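# Lift the ball off its ring and hold it steady

## Task

Raise the ball at least four finger-widths above the height it had resting on its ring, and keep it gripped there securely without motion. It counts only if no hand motor reports moving in hand_state at the moment of scoring; any other state word is treated as stopped.

## Robot and tools

Robot: one UR-style six-joint arm (ur7e) carrying a sixteen-motor right hand (index, middle, ring and thumb, four hinges each). There is a single arm, so every command is one list. The ball sits on a ring on the table; a camera stand is nearby, and something may occasionally nudge loose objects.

Frames. Scene frame: origin on the table top under the arm base, +z up, +y to the left when looking along +x. The base sits at (0, 0, +0.098) m, almost level. All hand poses, velocities, targets and offsets are given in the arm's base frame axes; rotations turn about the Hand target position. The hand point is just off the palm near the index/middle knuckles. Its own axes: +z along straight fingers toward the tips, +x across the palm away from the thumb, +y out of the palm face (palm surface at y = -0.062 m). A rigid mast near the wrist on the palm side can strike things.

A 24-number row, each value in [-1, 1]: dx, dy, dz, rx, ry, rz, then sixteen hinge goals, then current_limit, then speed. The first six are an offset (not a pose) from the Hand target held at the start of that action or move; 1.0 equals 0.6 m of travel or 180 degrees; rx, ry, rz form one rotation vector. Every row of an action counts from that same start, and repeating an offset moves the hand again. Hinge order: index_abd, index_mcp, index_pip, index_dip, middle_abd, middle_mcp, middle_pip, middle_dip, ring_abd, ring_mcp, ring_pip, ring_dip, thumb_cmc, thumb_axl, thumb_mcp, thumb_ipl. These are absolute goal positions scaled between each hinge's stops; moving toward -1 bends fingers toward the palm and swings the thumb across in front of it. Straight values: _abd 0.00, _mcp 0.75, _pip 0.58, _dip 0.70, thumb_cmc 0.71, thumb_axl 0.68, thumb_mcp 0.23, thumb_ipl 0.17. current_limit maps -1..+1 to 0..550 mA (start +0.4); speed sets hinge goal speed as (speed+1)/2 of 8.5 rad/s (start -0.6). Settings persist until changed. To keep the hand unchanged, resend the last hinge numbers, current_limit and speed; at scene start read a result first and copy its values, since a 0 is an actual command.

Tools:
- execute_actions(actions, cameras): actions is a list of up to 15 rows, one per 1/30 s step; a short list repeats its last row. Empty list returns state plus all camera images.
- move(target, speed, blend, stop_force, zero, blocking, cameras): straight path toward one row or a list of up to 15 rows, all offsets from the current Hand target. speed in m/s, 0.002 to 3.6 (default 0.25). blend in m rounds corners. stop_force, 3 to 120 N, halts the path when the wrist senses that much resistance; omit it when backing off a contact. zero (with stop_force) retakes the force zero. blocking=false returns after about 0.5 s while the move runs. Avoid paths passing near the arm base.
- wait(seconds 0 to 10), stop(), zoom_image(camera, region [x0,y0,x1,y1] pixels, max 504 square), zero_wrist_force(), read_manual(section), finished_scene(scene).
Cameras: cam_head_left, cam_head_right (896x504), cam_wrist (672x504); zoom also lists cam_high and cam_low.

Results show end_effector_position (m) and end_effector_quat_wxyz in the base frame, velocities, Hand target (your last command after clipping; next offsets count from it), joint positions and torques, wrist force/torque in the end-effector axes, and hand lists in hinge order: hand_goal, hand_measured, hand_current_ma, hand_state (moving, goal, blocked, overload). A move adds a 'move:' line: done (within 3 mm and 2 degrees), off_target, moving, held, fault, with any limits that acted. The hand point often stops short of its target; send the missing distance as a new offset. Orientation commands are clipped to 32 degrees from the measured one per step.

Gripping: a finger squeezes only while its goal lies past the object surface, harder the further past, capped by current_limit. Holding 495 mA or more for 5 s shuts a motor down for 10 s, so grip with moderate goals and limits.

Avoid: contact forces near 150 N or joint torques at their limits (wrist joints 25.2 N m), which freeze the arm 10 s; driving a stiff arm even slightly past a firm contact; fast touches; dropping or knocking the ball off the table; releasing anything while it moves. Overheated motors (85 °C) brake the arm. After a HAND FAULT line, remaining calls in that reply are skipped.

Each tool is called in YAML: its name, and indented under it one key for each argument.

## Session

I'll start by looking at the scene.

execute_actions:
  actions: []

Scene clock: 0.00 s.
end_effector_position=(+0.5243, +0.0276, +0.2573) hand_goal=(+0.000, +0.754, +0.576, +0.696, +0.000, +0.754, +0.576, +0.696, +0.000, +0.754, +0.576, +0.696, +0.714, +0.678, +0.226, +0.168) hand_measured=(+0.000, +0.754, +0.576, +0.696, +0.000, +0.754, +0.576, +0.696, +0.000, +0.754, +0.576, +0.696, +0.714, +0.678, +0.226, +0.168) hand_current_ma=(+0, +0, +0, +0, +0, +0, +0, +0, +0, +0, +0, +0, +0, +0, +0, +0) hand_state=(goal, goal, goal, goal, goal, goal, goal, goal, goal, goal, goal, goal, goal, goal, goal, goal) hand_current_limit=0.40 hand_speed=-0.60 end_effector_quat_wxyz=(-0.024, +0.808, -0.583, -0.085)
Joint positions: [-0.209 -1.237 1.432 -1.629 -1.457 2.605]
Joint velocities: within noise
Joint torques (N m): no reading
Motor temperatures (°C): [34 38 36 51 40 40]
Wrist force (N): no reading
Wrist torque (N m): no reading
Wrist force, peak (N): no reading
Hand target: +0.5243, +0.0276, +0.2573; -0.024, +0.808, -0.583, -0.085

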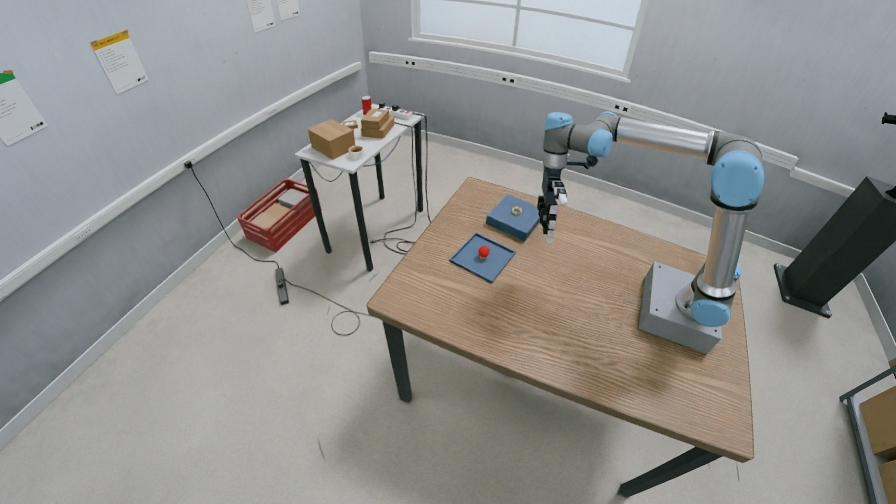

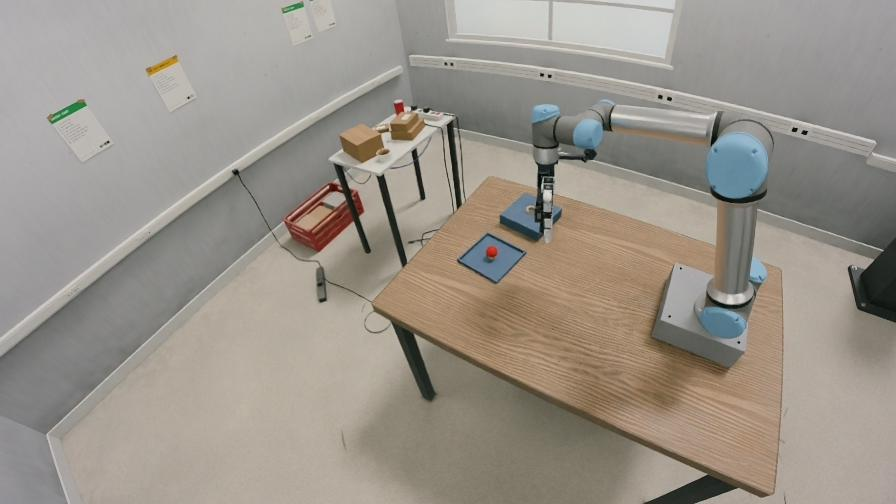

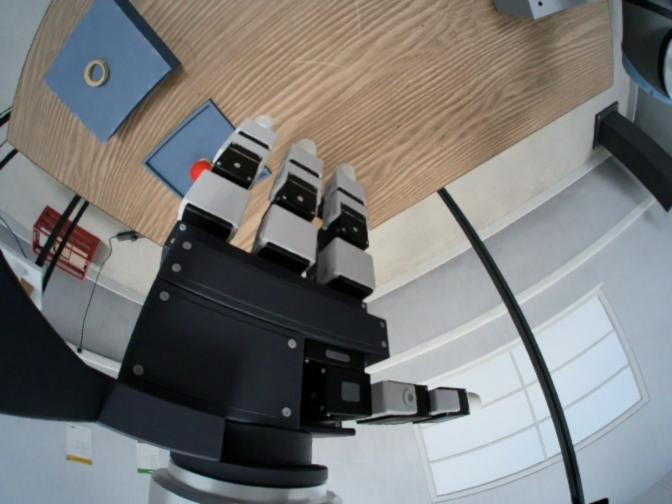

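zoom_image:
  camera: "cam_head_left"
  region: [420, 160, 600, 300]

zoom_image:
  camera: "cam_head_right"
  region: [430, 160, 610, 300]

zoom_image:
  camera: "cam_wrist"
  region: [20, 0, 400, 300]

Scaled by 2.800 from the camera's 896x504 image, which has a finer 1280x720 frame.

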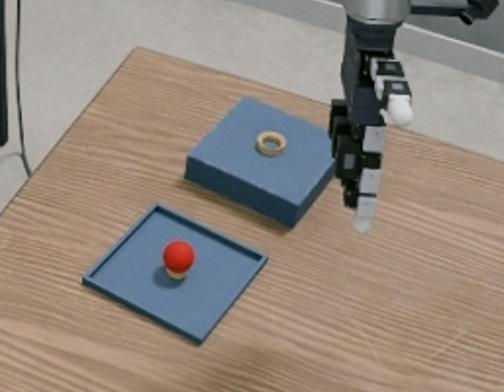

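Scaled by 2.800 from the camera's 896x504 image, which has a finer 1280x720 frame.

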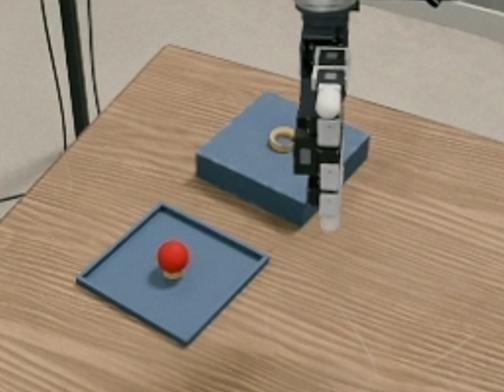

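Scaled by 1.326 from the camera's 672x504 image, which has a finer 960x720 frame.

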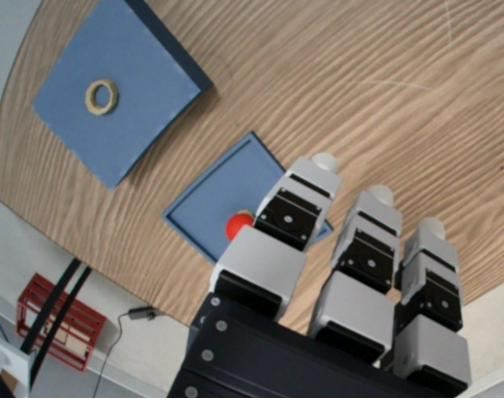

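move:
  target: [0.4595, 0.0207, -0.2288, 0.0086, -0.3572, -0.1191, 0.0, 0.754, 0.576, 0.696, 0.0, 0.754, 0.576, 0.696, 0.0, 0.754, 0.576, 0.696, 0.714, 0.678, 0.226, 0.168, 0.4, -0.6]
  cameras: ["all"]

Scene clock: 353.50 s.
end_effector_position=(+0.8000, +0.0400, +0.1201) hand_goal=(+0.000, +0.754, +0.576, +0.696, +0.000, +0.754, +0.576, +0.696, +0.000, +0.754, +0.576, +0.696, +0.714, +0.678, +0.226, +0.168) hand_measured=(+0.000, +0.748, +0.576, +0.696, +0.000, +0.748, +0.576, +0.696, +0.000, +0.748, +0.576, +0.696, +0.710, +0.678, +0.224, +0.168) hand_current_ma=(+0, -9, +0, +0, +0, -9, +0, +0, +0, -9, +0, +0, -5, +0, -2, +0) hand_state=(goal, goal, goal, goal, goal, goal, goal, goal, goal, goal, goal, goal, goal, goal, goal, goal) hand_current_limit=0.40 hand_speed=-0.60 end_effector_quat_wxyz=(-0.354, +0.612, -0.612, +0.353)
Joint positions: [-0.182 -0.842 1.556 -3.325 -1.412 3.05]
Joint torques (N m): [11.36 -43.09 -29.07 -4.8 -0.95 1.52]
Wrist force (N): [0.6 1.1 0.1]
Wrist torque (N m): [0.12 -0.09 -0.04]
Wrist force, peak (N): [0.5 1.3 0.7]
Hand target: +0.8000, +0.0400, +0.1201; -0.354, +0.612, -0.612, +0.353
Off the commanded pose: 0.000 m, 0 deg.
move: done

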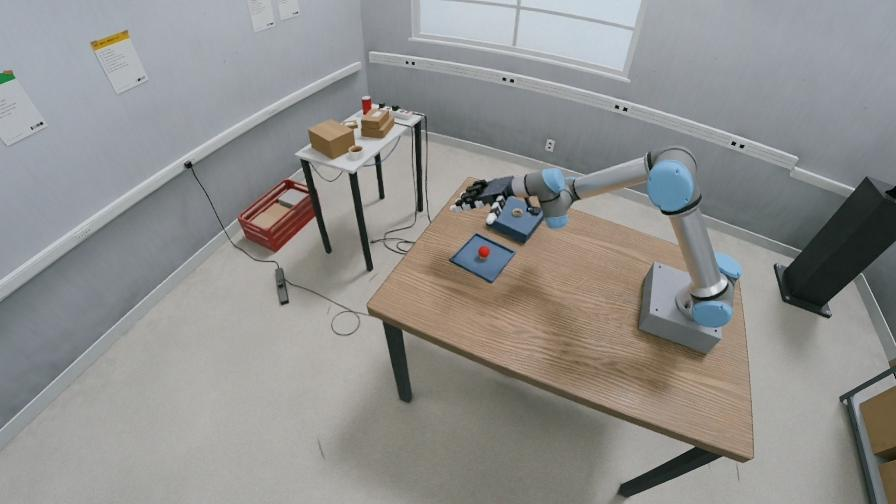

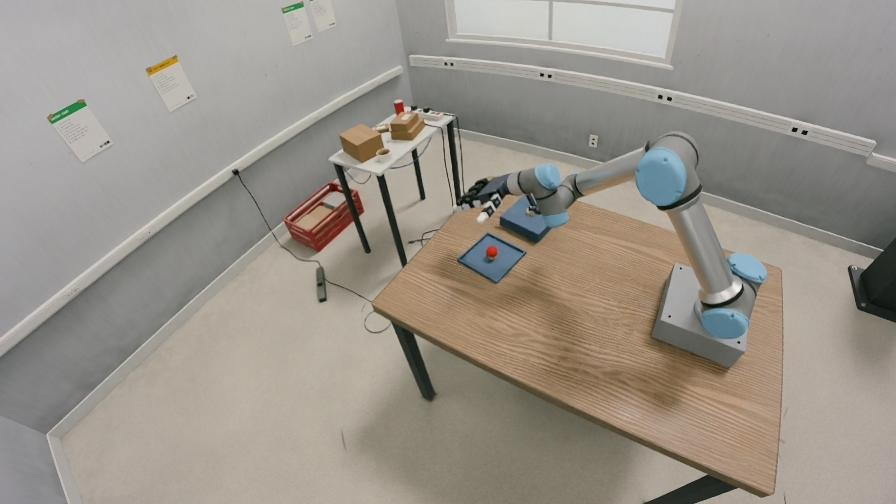

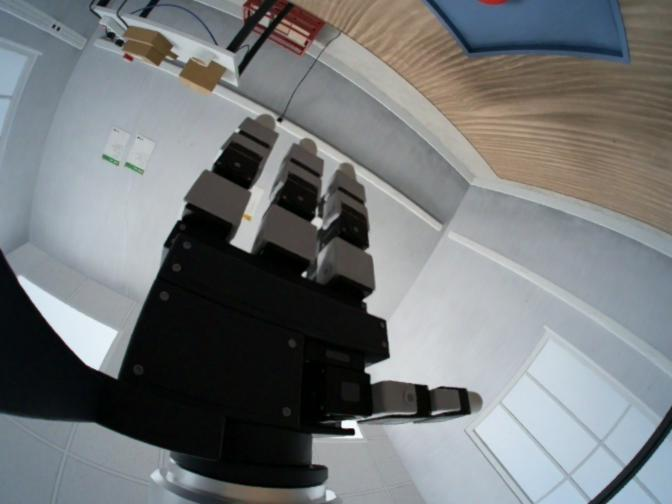

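move:
  target: [0.05, 0.0, -0.0867, 0, 0, 0, 0.0, 0.6575, -0.2467, -0.1217, 0.0, 0.6575, -0.2467, -0.1217, 0.0, 0.754, 0.576, 0.696, -0.677, 0.6766, 0.0472, -0.0886, 0.4, -0.6]
  cameras: ["all"]

Scene clock: 396.17 s.
end_effector_position=(+0.8300, +0.0400, +0.0680) hand_goal=(+0.000, +0.658, -0.246, -0.122, +0.000, +0.658, -0.246, -0.122, +0.000, +0.754, +0.576, +0.696, -0.676, +0.676, +0.048, -0.088) hand_measured=(+0.000, +0.652, -0.244, -0.118, +0.000, +0.652, -0.244, -0.118, +0.000, +0.746, +0.576, +0.696, -0.674, +0.676, +0.048, -0.086) hand_current_ma=(+0, -7, +3, +3, +0, -7, +2, +4, +0, -10, +0, +0, +3, +1, +0, +2) hand_state=(goal, goal, goal, goal, goal, goal, goal, goal, goal, goal, goal, goal, goal, goal, goal, goal) hand_current_limit=0.40 hand_speed=-0.60 end_effector_quat_wxyz=(-0.354, +0.612, -0.612, +0.353)
Joint positions: [-0.174 -0.706 1.457 -3.363 -1.419 3.055]
Joint torques (N m): [11.93 -46.68 -28.26 -0.89 -0.91 1.59]
Wrist force (N): [0.5 0.9 0.0]
Wrist torque (N m): [0.16 -0.10 0.01]
Wrist force, peak (N): [0.4 1.8 0.8]
Hand target: +0.8300, +0.0400, +0.0680; -0.354, +0.612, -0.612, +0.353
Off the commanded pose: 0.000 m, 0 deg.
move: done

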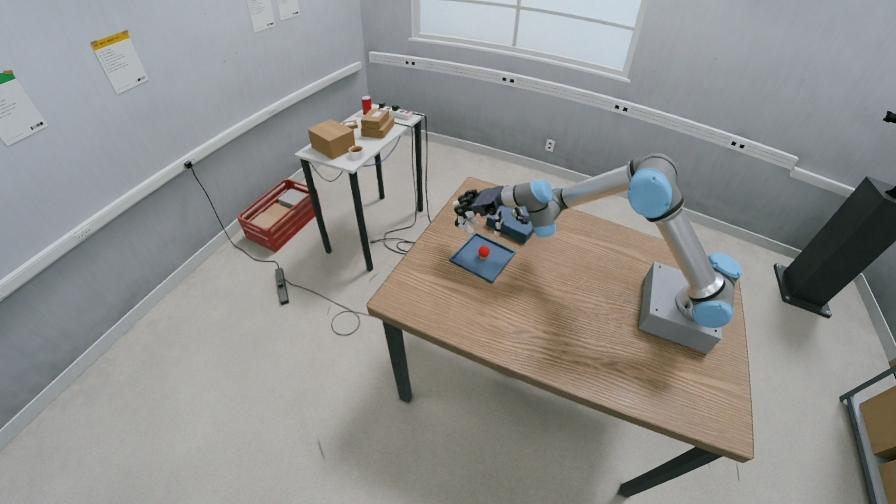

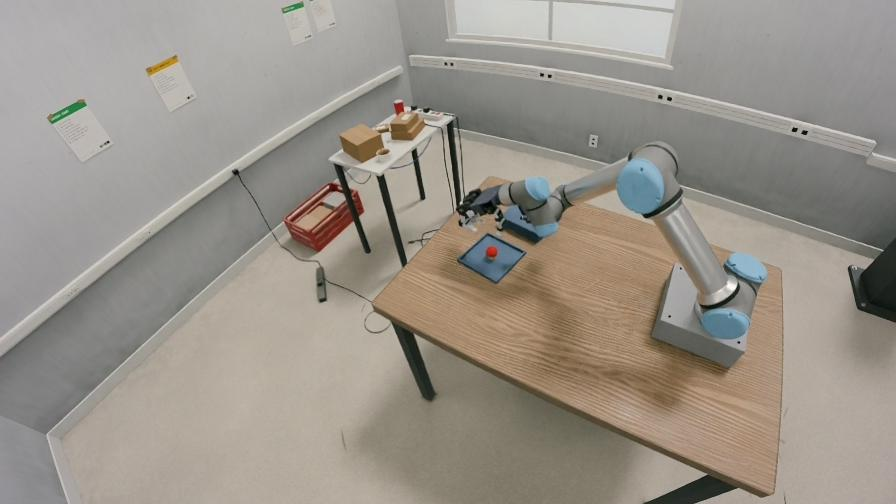

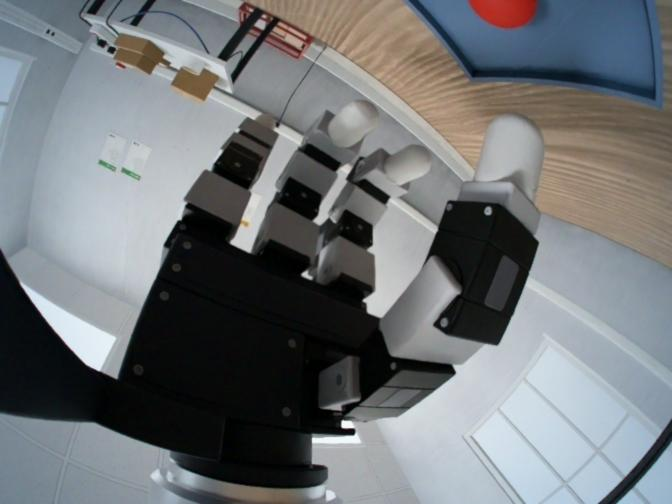

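move:
  target: [-0.0167, -0.0167, -0.1, 0, 0, 0, 0.0, 0.6575, -0.2467, -0.1217, 0.0, 0.6575, -0.2467, -0.1217, 0.0, 0.754, 0.576, 0.696, -0.677, 0.6766, 0.0472, -0.0886, 0.4, -0.6]
  cameras: ["all"]

zoom_image:
  camera: "cam_head_left"
  region: [430, 170, 550, 290]

zoom_image:
  camera: "cam_head_right"
  region: [430, 170, 550, 290]

zoom_image:
  camera: "cam_wrist"
  region: [280, 0, 672, 294]

Scene clock: 417.97 s.
end_effector_position=(+0.8200, +0.0300, +0.0081) hand_goal=(+0.000, +0.658, -0.246, -0.122, +0.000, +0.658, -0.246, -0.122, +0.000, +0.754, +0.576, +0.696, -0.676, +0.676, +0.048, -0.088) hand_measured=(+0.000, +0.652, -0.244, -0.118, +0.000, +0.652, -0.244, -0.118, +0.000, +0.746, +0.576, +0.696, -0.674, +0.676, +0.048, -0.086) hand_current_ma=(+0, -7, +3, +3, +0, -7, +2, +4, +0, -11, +0, +0, +3, +1, +0, +2) hand_state=(goal, goal, goal, goal, goal, goal, goal, goal, goal, goal, goal, goal, goal, goal, goal, goal) hand_current_limit=0.40 hand_speed=-0.60 end_effector_quat_wxyz=(-0.354, +0.612, -0.612, +0.353)
Joint positions: [-0.192 -0.62 1.487 -3.477 -1.404 3.046]
Joint torques (N m): [-11.6 -45.29 -13.34 -4.88 2.12 -1.1]
Wrist force (N): [0.5 1.1 -0.1]
Wrist torque (N m): [0.18 -0.11 0.19]
Wrist force, peak (N): [0.7 2.0 0.3]
Hand target: +0.8200, +0.0300, +0.0080; -0.354, +0.612, -0.612, +0.353
Off the commanded pose: 0.000 m, 0 deg.
move: done

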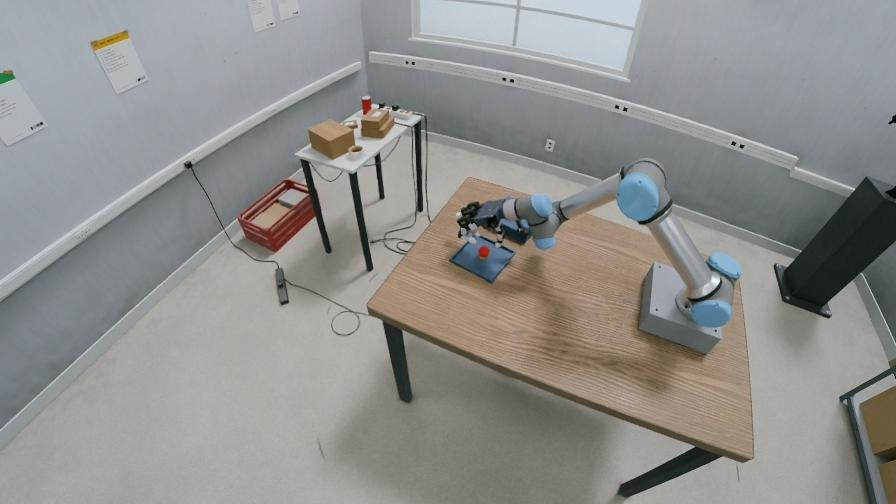

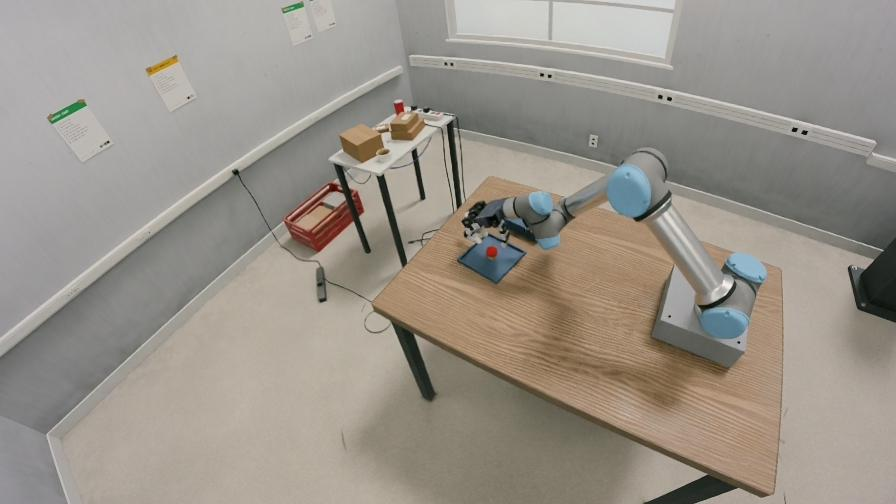

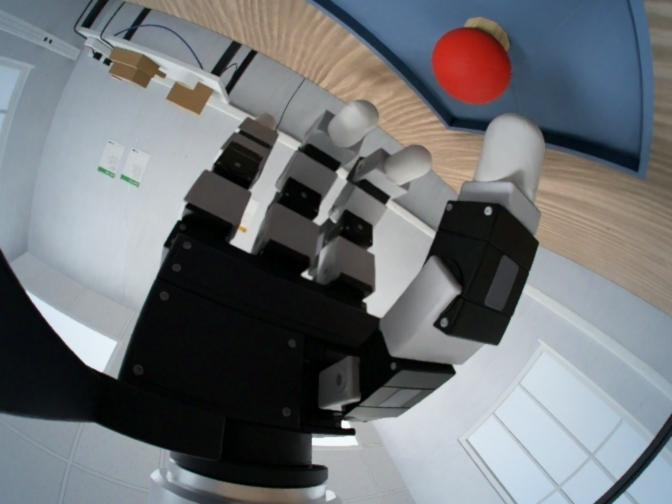

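Scaled by 4.200 from the camera's 896x504 image, which has a finer 1280x720 frame.

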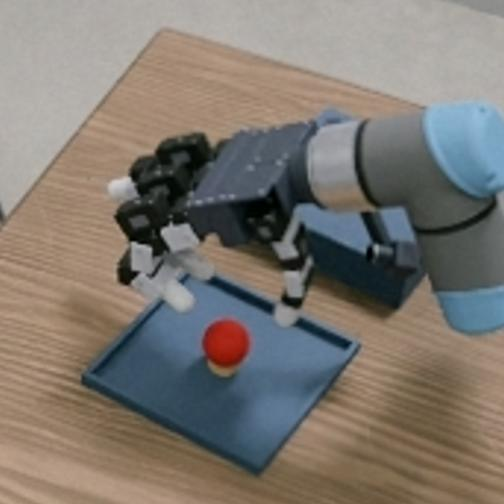

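Scaled by 4.200 from the camera's 896x504 image, which has a finer 1280x720 frame.

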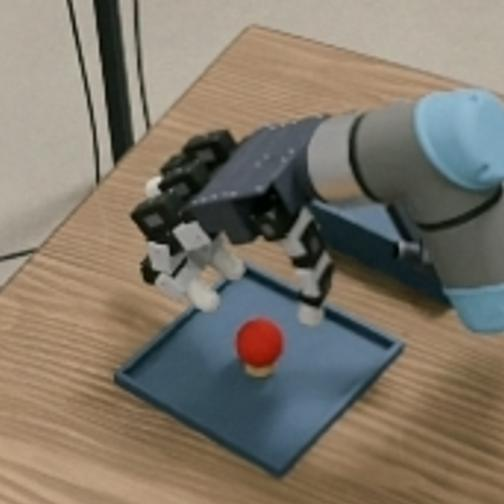

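Scaled by 1.286 from the camera's 672x504 image, which has a finer 960x720 frame.

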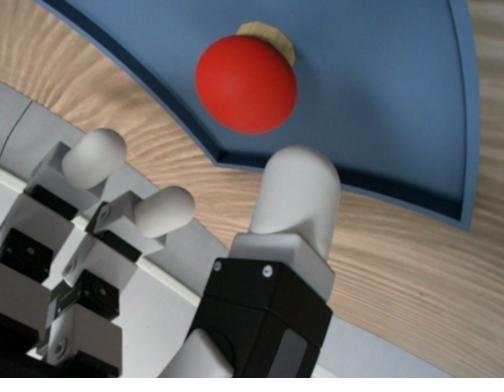

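move:
  target: [0.0, 0.0, -0.05, 0, 0, 0, 0.0, 0.6575, -0.2467, -0.1217, 0.0, 0.6575, -0.2467, -0.1217, 0.0, 0.754, 0.576, 0.696, -0.677, 0.6766, 0.0472, -0.0886, 0.4, -0.6]
  cameras: ["all"]
  speed: 0.1

zoom_image:
  camera: "cam_head_left"
  region: [430, 170, 550, 290]

zoom_image:
  camera: "cam_head_right"
  region: [430, 170, 550, 290]

zoom_image:
  camera: "cam_wrist"
  region: [280, 0, 672, 294]

Scene clock: 454.30 s.
end_effector_position=(+0.8200, +0.0300, -0.0219) hand_goal=(+0.000, +0.658, -0.246, -0.122, +0.000, +0.658, -0.246, -0.122, +0.000, +0.754, +0.576, +0.696, -0.676, +0.676, +0.048, -0.088) hand_measured=(+0.000, +0.652, -0.244, -0.118, +0.000, +0.652, -0.244, -0.118, +0.000, +0.746, +0.576, +0.696, -0.674, +0.676, +0.048, -0.086) hand_current_ma=(+0, -7, +3, +3, +0, -7, +2, +4, +0, -11, +0, +0, +3, +1, +0, +2) hand_state=(goal, goal, goal, goal, goal, goal, goal, goal, goal, goal, goal, goal, goal, goal, goal, goal) hand_current_limit=0.40 hand_speed=-0.60 end_effector_quat_wxyz=(-0.354, +0.612, -0.612, +0.353)
Joint positions: [-0.192 -0.565 1.475 -3.52 -1.404 3.045]
Joint torques (N m): [-6.12 -49.46 -26.1 -4.59 1.27 0.14]
Wrist force (N): [0.5 1.0 0.2]
Wrist torque (N m): [0.15 -0.11 0.18]
Wrist force, peak (N): [0.4 1.6 0.6]
Hand target: +0.8200, +0.0300, -0.0220; -0.354, +0.612, -0.612, +0.353
Off the commanded pose: 0.000 m, 0 deg.
move: done

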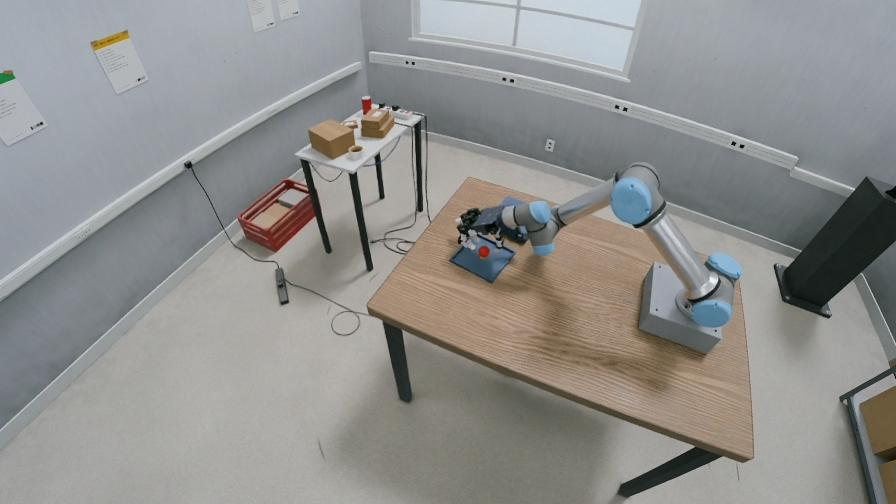

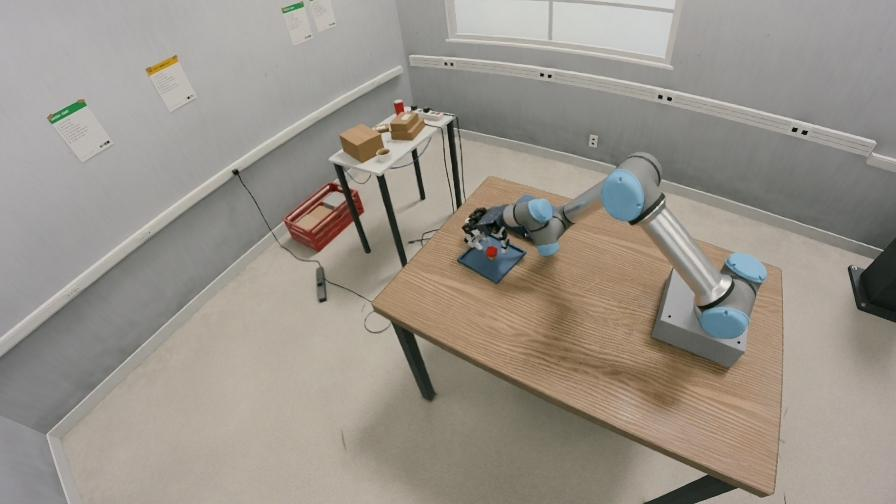

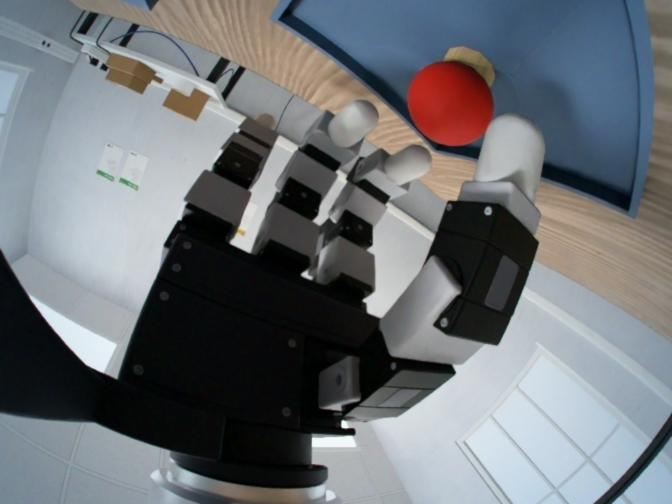

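Scaled by 4.200 from the camera's 896x504 image, which has a finer 1280x720 frame.

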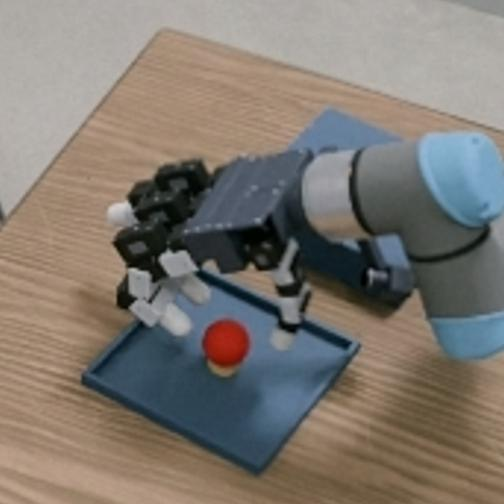

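Scaled by 4.200 from the camera's 896x504 image, which has a finer 1280x720 frame.

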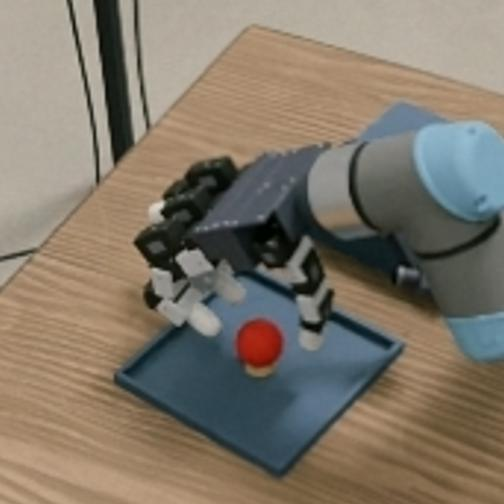

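Scaled by 1.286 from the camera's 672x504 image, which has a finer 960x720 frame.

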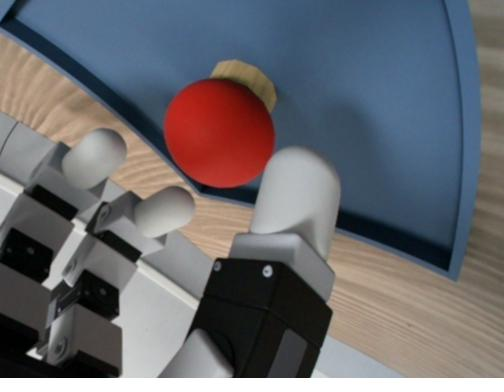

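move:
  target: [-0.0087, -0.0042, -0.0467, 0, 0, 0, 0.0, 0.6575, -0.2467, -0.1217, 0.0, 0.6575, -0.2467, -0.1217, 0.0, 0.754, 0.576, 0.696, -0.677, 0.6766, 0.0472, -0.0886, 0.4, -0.6]
  cameras: ["all"]
  speed: 0.05

zoom_image:
  camera: "cam_head_left"
  region: [430, 170, 550, 290]

zoom_image:
  camera: "cam_wrist"
  region: [280, 0, 672, 294]

Scene clock: 501.73 s.
end_effector_position=(+0.8148, +0.0275, -0.0499) hand_goal=(+0.000, +0.658, -0.246, -0.122, +0.000, +0.658, -0.246, -0.122, +0.000, +0.754, +0.576, +0.696, -0.676, +0.676, +0.048, -0.088) hand_measured=(+0.000, +0.652, -0.244, -0.118, +0.000, +0.652, -0.244, -0.118, +0.000, +0.746, +0.576, +0.696, -0.674, +0.676, +0.048, -0.086) hand_current_ma=(+0, -7, +3, +3, +0, -7, +2, +4, +0, -11, +0, +0, +3, +1, +0, +2) hand_state=(goal, goal, goal, goal, goal, goal, goal, goal, goal, goal, goal, goal, goal, goal, goal, goal) hand_current_limit=0.40 hand_speed=-0.60 end_effector_quat_wxyz=(-0.354, +0.612, -0.612, +0.353)
Joint positions: [-0.197 -0.52 1.478 -3.568 -1.399 3.043]
Joint torques (N m): [-10.66 -50.33 -18.78 -4.41 2.15 -1.26]
Wrist force (N): [0.6 1.1 0.2]
Wrist torque (N m): [0.16 -0.13 0.20]
Wrist force, peak (N): [0.7 1.4 0.3]
Hand target: +0.8148, +0.0275, -0.0500; -0.354, +0.612, -0.612, +0.353
Off the commanded pose: 0.000 m, 0 deg.
move: done

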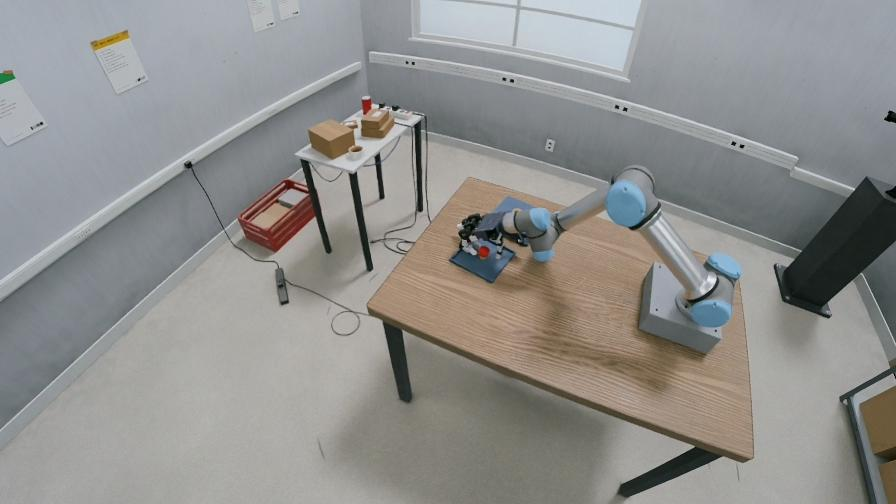

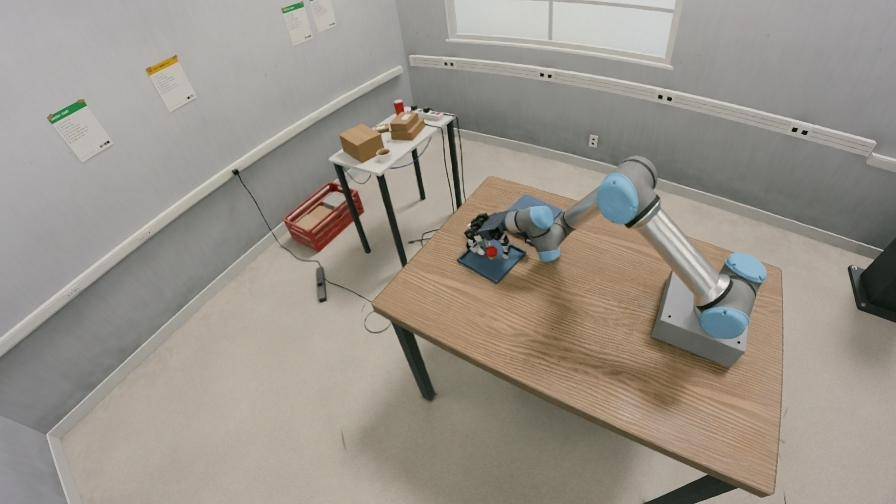

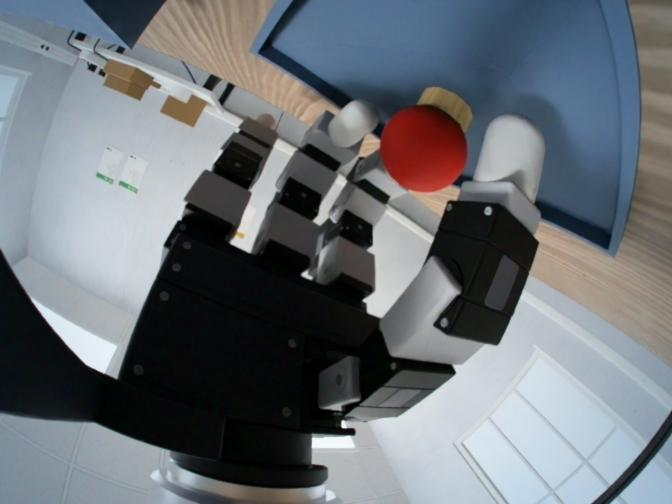

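Scaled by 4.200 from the camera's 896x504 image, which has a finer 1280x720 frame.

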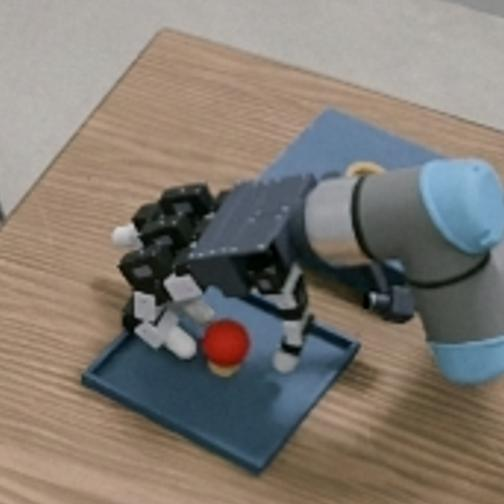

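Scaled by 1.286 from the camera's 672x504 image, which has a finer 960x720 frame.

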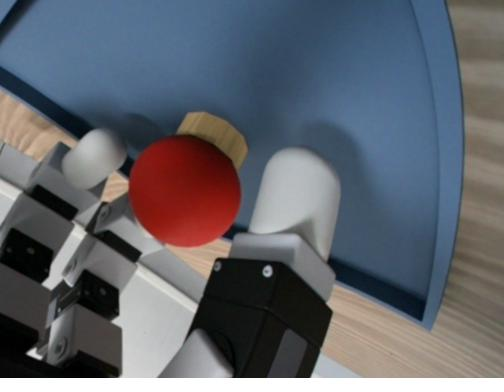

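move:
  target: [0, 0, 0, 0, 0, 0, 0.0, 0.397, -0.2467, -0.1217, 0.0, 0.397, -0.2467, -0.1217, 0.0, 0.754, 0.576, 0.696, -0.677, 0.6766, -0.3146, -0.0886, 0.0, -0.95]
  cameras: ["all"]

zoom_image:
  camera: "cam_head_left"
  region: [430, 170, 550, 290]

zoom_image:
  camera: "cam_wrist"
  region: [280, 0, 672, 294]

Scene clock: 512.50 s.
end_effector_position=(+0.8148, +0.0275, -0.0500) hand_goal=(+0.000, +0.398, -0.246, -0.122, +0.000, +0.398, -0.246, -0.122, +0.000, +0.754, +0.576, +0.696, -0.676, +0.676, -0.314, -0.088) hand_measured=(+0.004, +0.468, -0.234, -0.120, -0.004, +0.462, -0.236, -0.120, +0.000, +0.746, +0.576, +0.696, -0.674, +0.676, -0.076, -0.066) hand_current_ma=(+3, +217, +19, +1, -3, +191, +14, +1, +0, -11, +0, +0, +2, +1, +275, +65) hand_state=(goal, blocked, goal, goal, goal, blocked, goal, goal, goal, goal, goal, goal, goal, goal, blocked, blocked) hand_current_limit=0.00 hand_speed=-0.95 end_effector_quat_wxyz=(-0.354, +0.612, -0.612, +0.353)
Joint positions: [-0.197 -0.519 1.478 -3.568 -1.399 3.043]
Joint torques (N m): [-9.67 -48.72 -21.8 -3.05 0.89 -0.99]
Wrist force (N): [-0.2 -1.4 0.3]
Wrist torque (N m): [0.14 -0.05 0.14]
Wrist force, peak (N): [0.1 -1.8 0.6]
Hand target: +0.8148, +0.0275, -0.0500; -0.354, +0.612, -0.612, +0.353
Off the commanded pose: 0.000 m, 0 deg.
move: done

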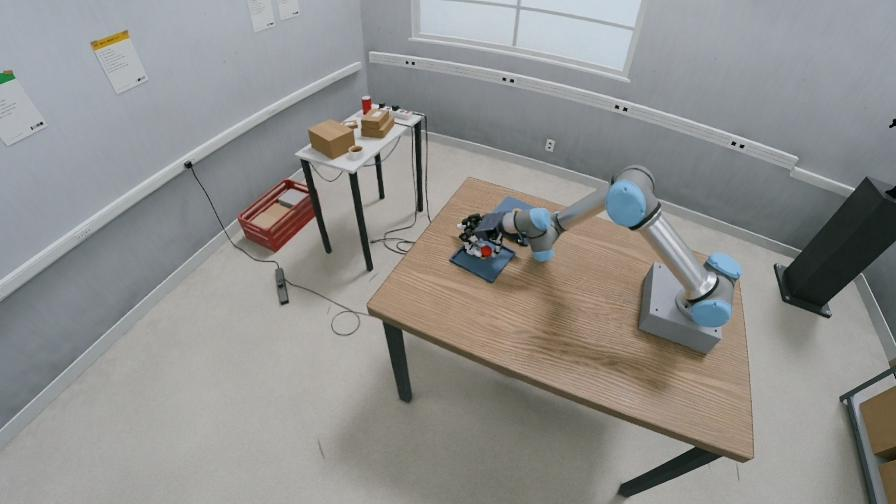

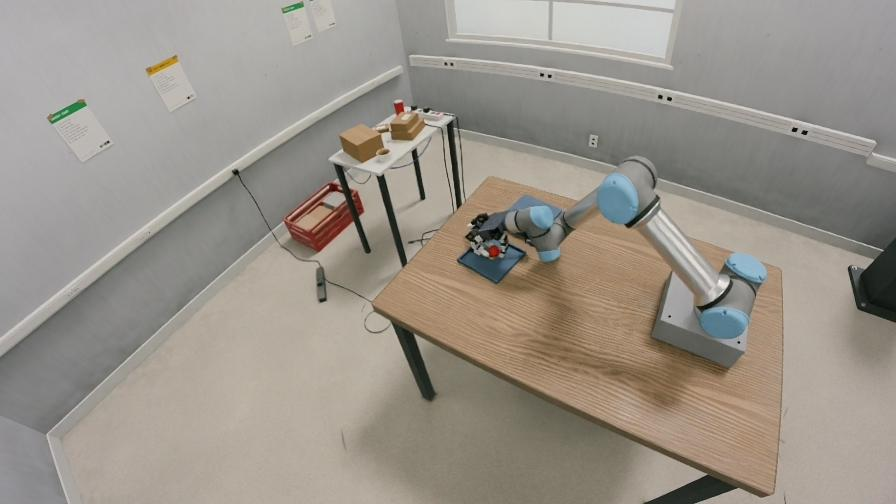

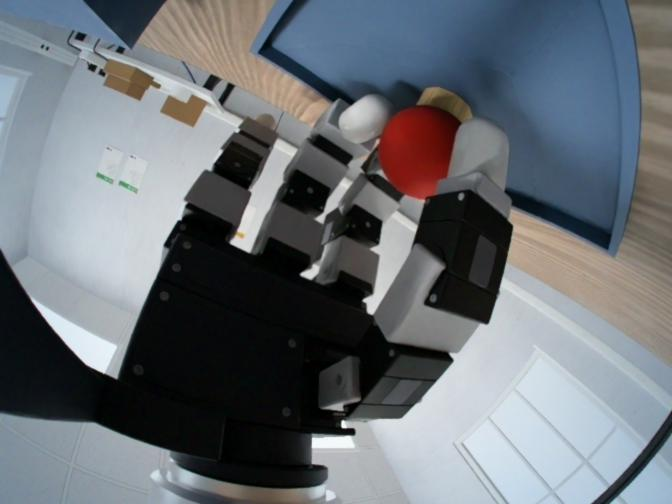

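Scaled by 4.200 from the camera's 896x504 image, which has a finer 1280x720 frame.

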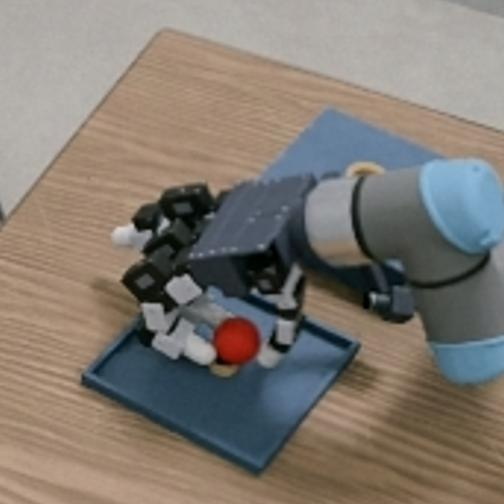

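Scaled by 1.286 from the camera's 672x504 image, which has a finer 960x720 frame.

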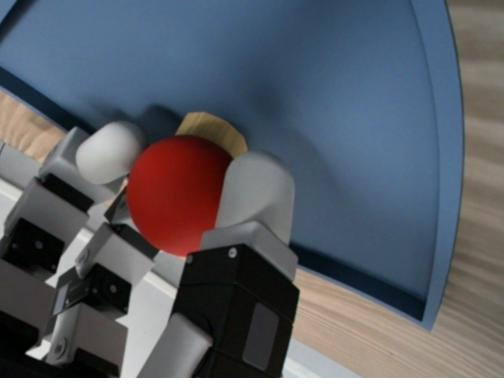

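move:
  target: [0, 0, 0.0667, 0, 0, 0, 0.0, 0.397, -0.2467, -0.1217, 0.0, 0.397, -0.2467, -0.1217, 0.0, 0.754, 0.576, 0.696, -0.677, 0.6766, -0.3146, -0.0886, 0.0, -0.95]
  cameras: ["all"]
  speed: 0.1

zoom_image:
  camera: "cam_head_left"
  region: [430, 170, 550, 290]

zoom_image:
  camera: "cam_wrist"
  region: [280, 0, 672, 294]

Scene clock: 525.77 s.
end_effector_position=(+0.8148, +0.0275, -0.0100) hand_goal=(+0.000, +0.398, -0.246, -0.122, +0.000, +0.398, -0.246, -0.122, +0.000, +0.754, +0.576, +0.696, -0.676, +0.676, -0.314, -0.088) hand_measured=(+0.004, +0.462, -0.230, -0.120, -0.004, +0.456, -0.232, -0.120, +0.000, +0.746, +0.576, +0.696, -0.674, +0.676, -0.076, -0.060) hand_current_ma=(+4, +187, +29, +3, -3, +166, +22, +2, +0, -11, +0, +0, +2, +1, +275, +86) hand_state=(goal, blocked, goal, goal, goal, blocked, goal, goal, goal, goal, goal, goal, goal, goal, blocked, blocked) hand_current_limit=0.00 hand_speed=-0.95 end_effector_quat_wxyz=(-0.354, +0.612, -0.612, +0.353)
Joint positions: [-0.197 -0.595 1.5 -3.514 -1.399 3.043]
Joint torques (N m): [0.87 -62.24 -7.99 -1.07 0.38 0.69]
Wrist force (N): [0.6 1.6 0.3]
Wrist torque (N m): [0.20 -0.12 0.20]
Wrist force, peak (N): [0.5 2.0 1.0]
Hand target: +0.8148, +0.0275, -0.0100; -0.354, +0.612, -0.612, +0.353
Off the commanded pose: 0.000 m, 0 deg.
move: done

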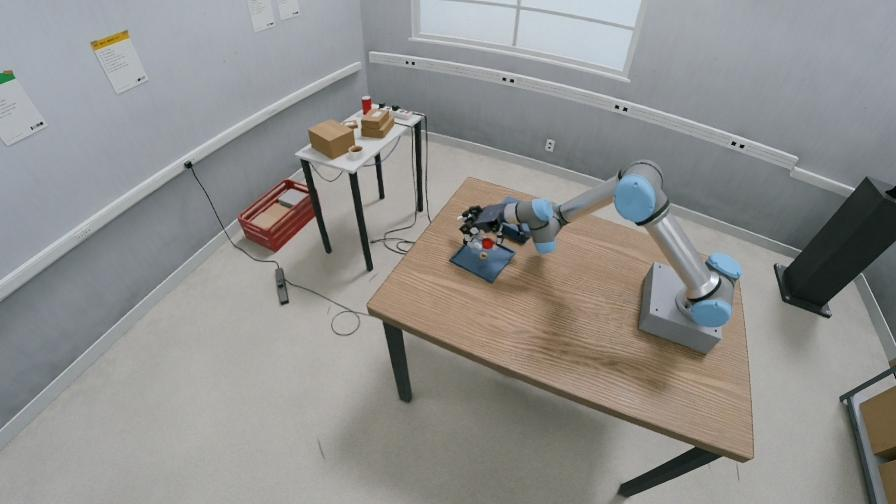

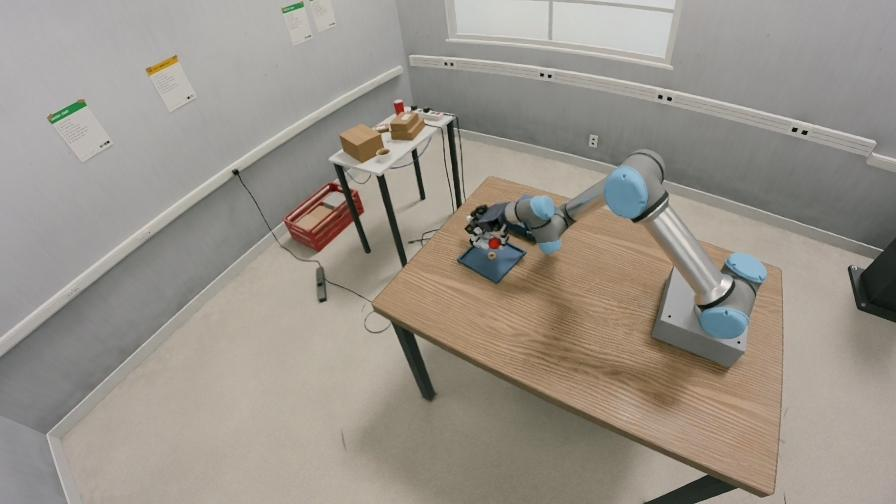

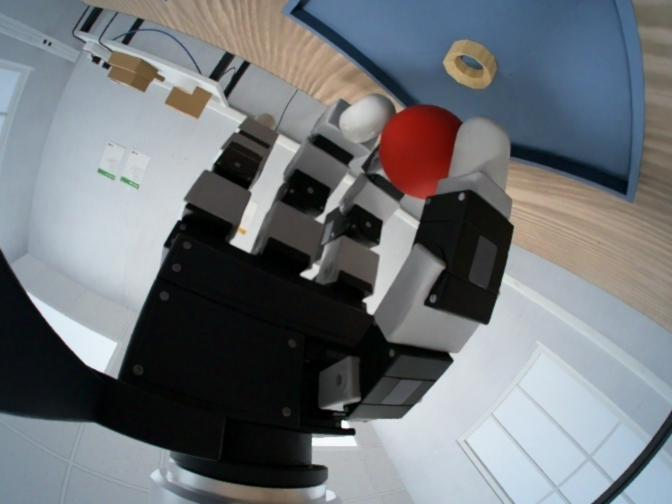

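Scaled by 4.200 from the camera's 896x504 image, which has a finer 1280x720 frame.

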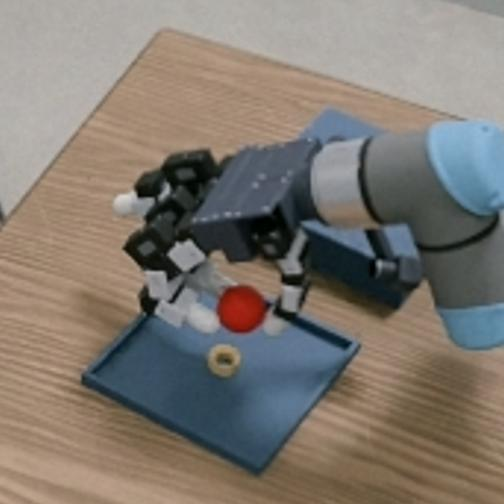

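Scaled by 1.286 from the camera's 672x504 image, which has a finer 960x720 frame.

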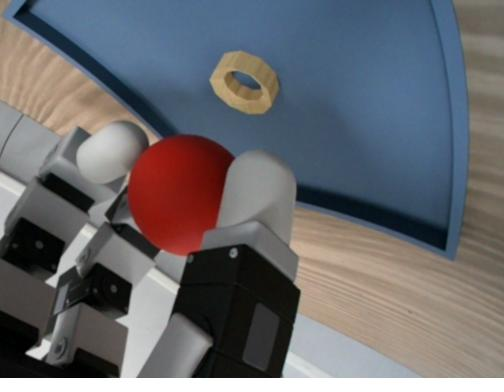

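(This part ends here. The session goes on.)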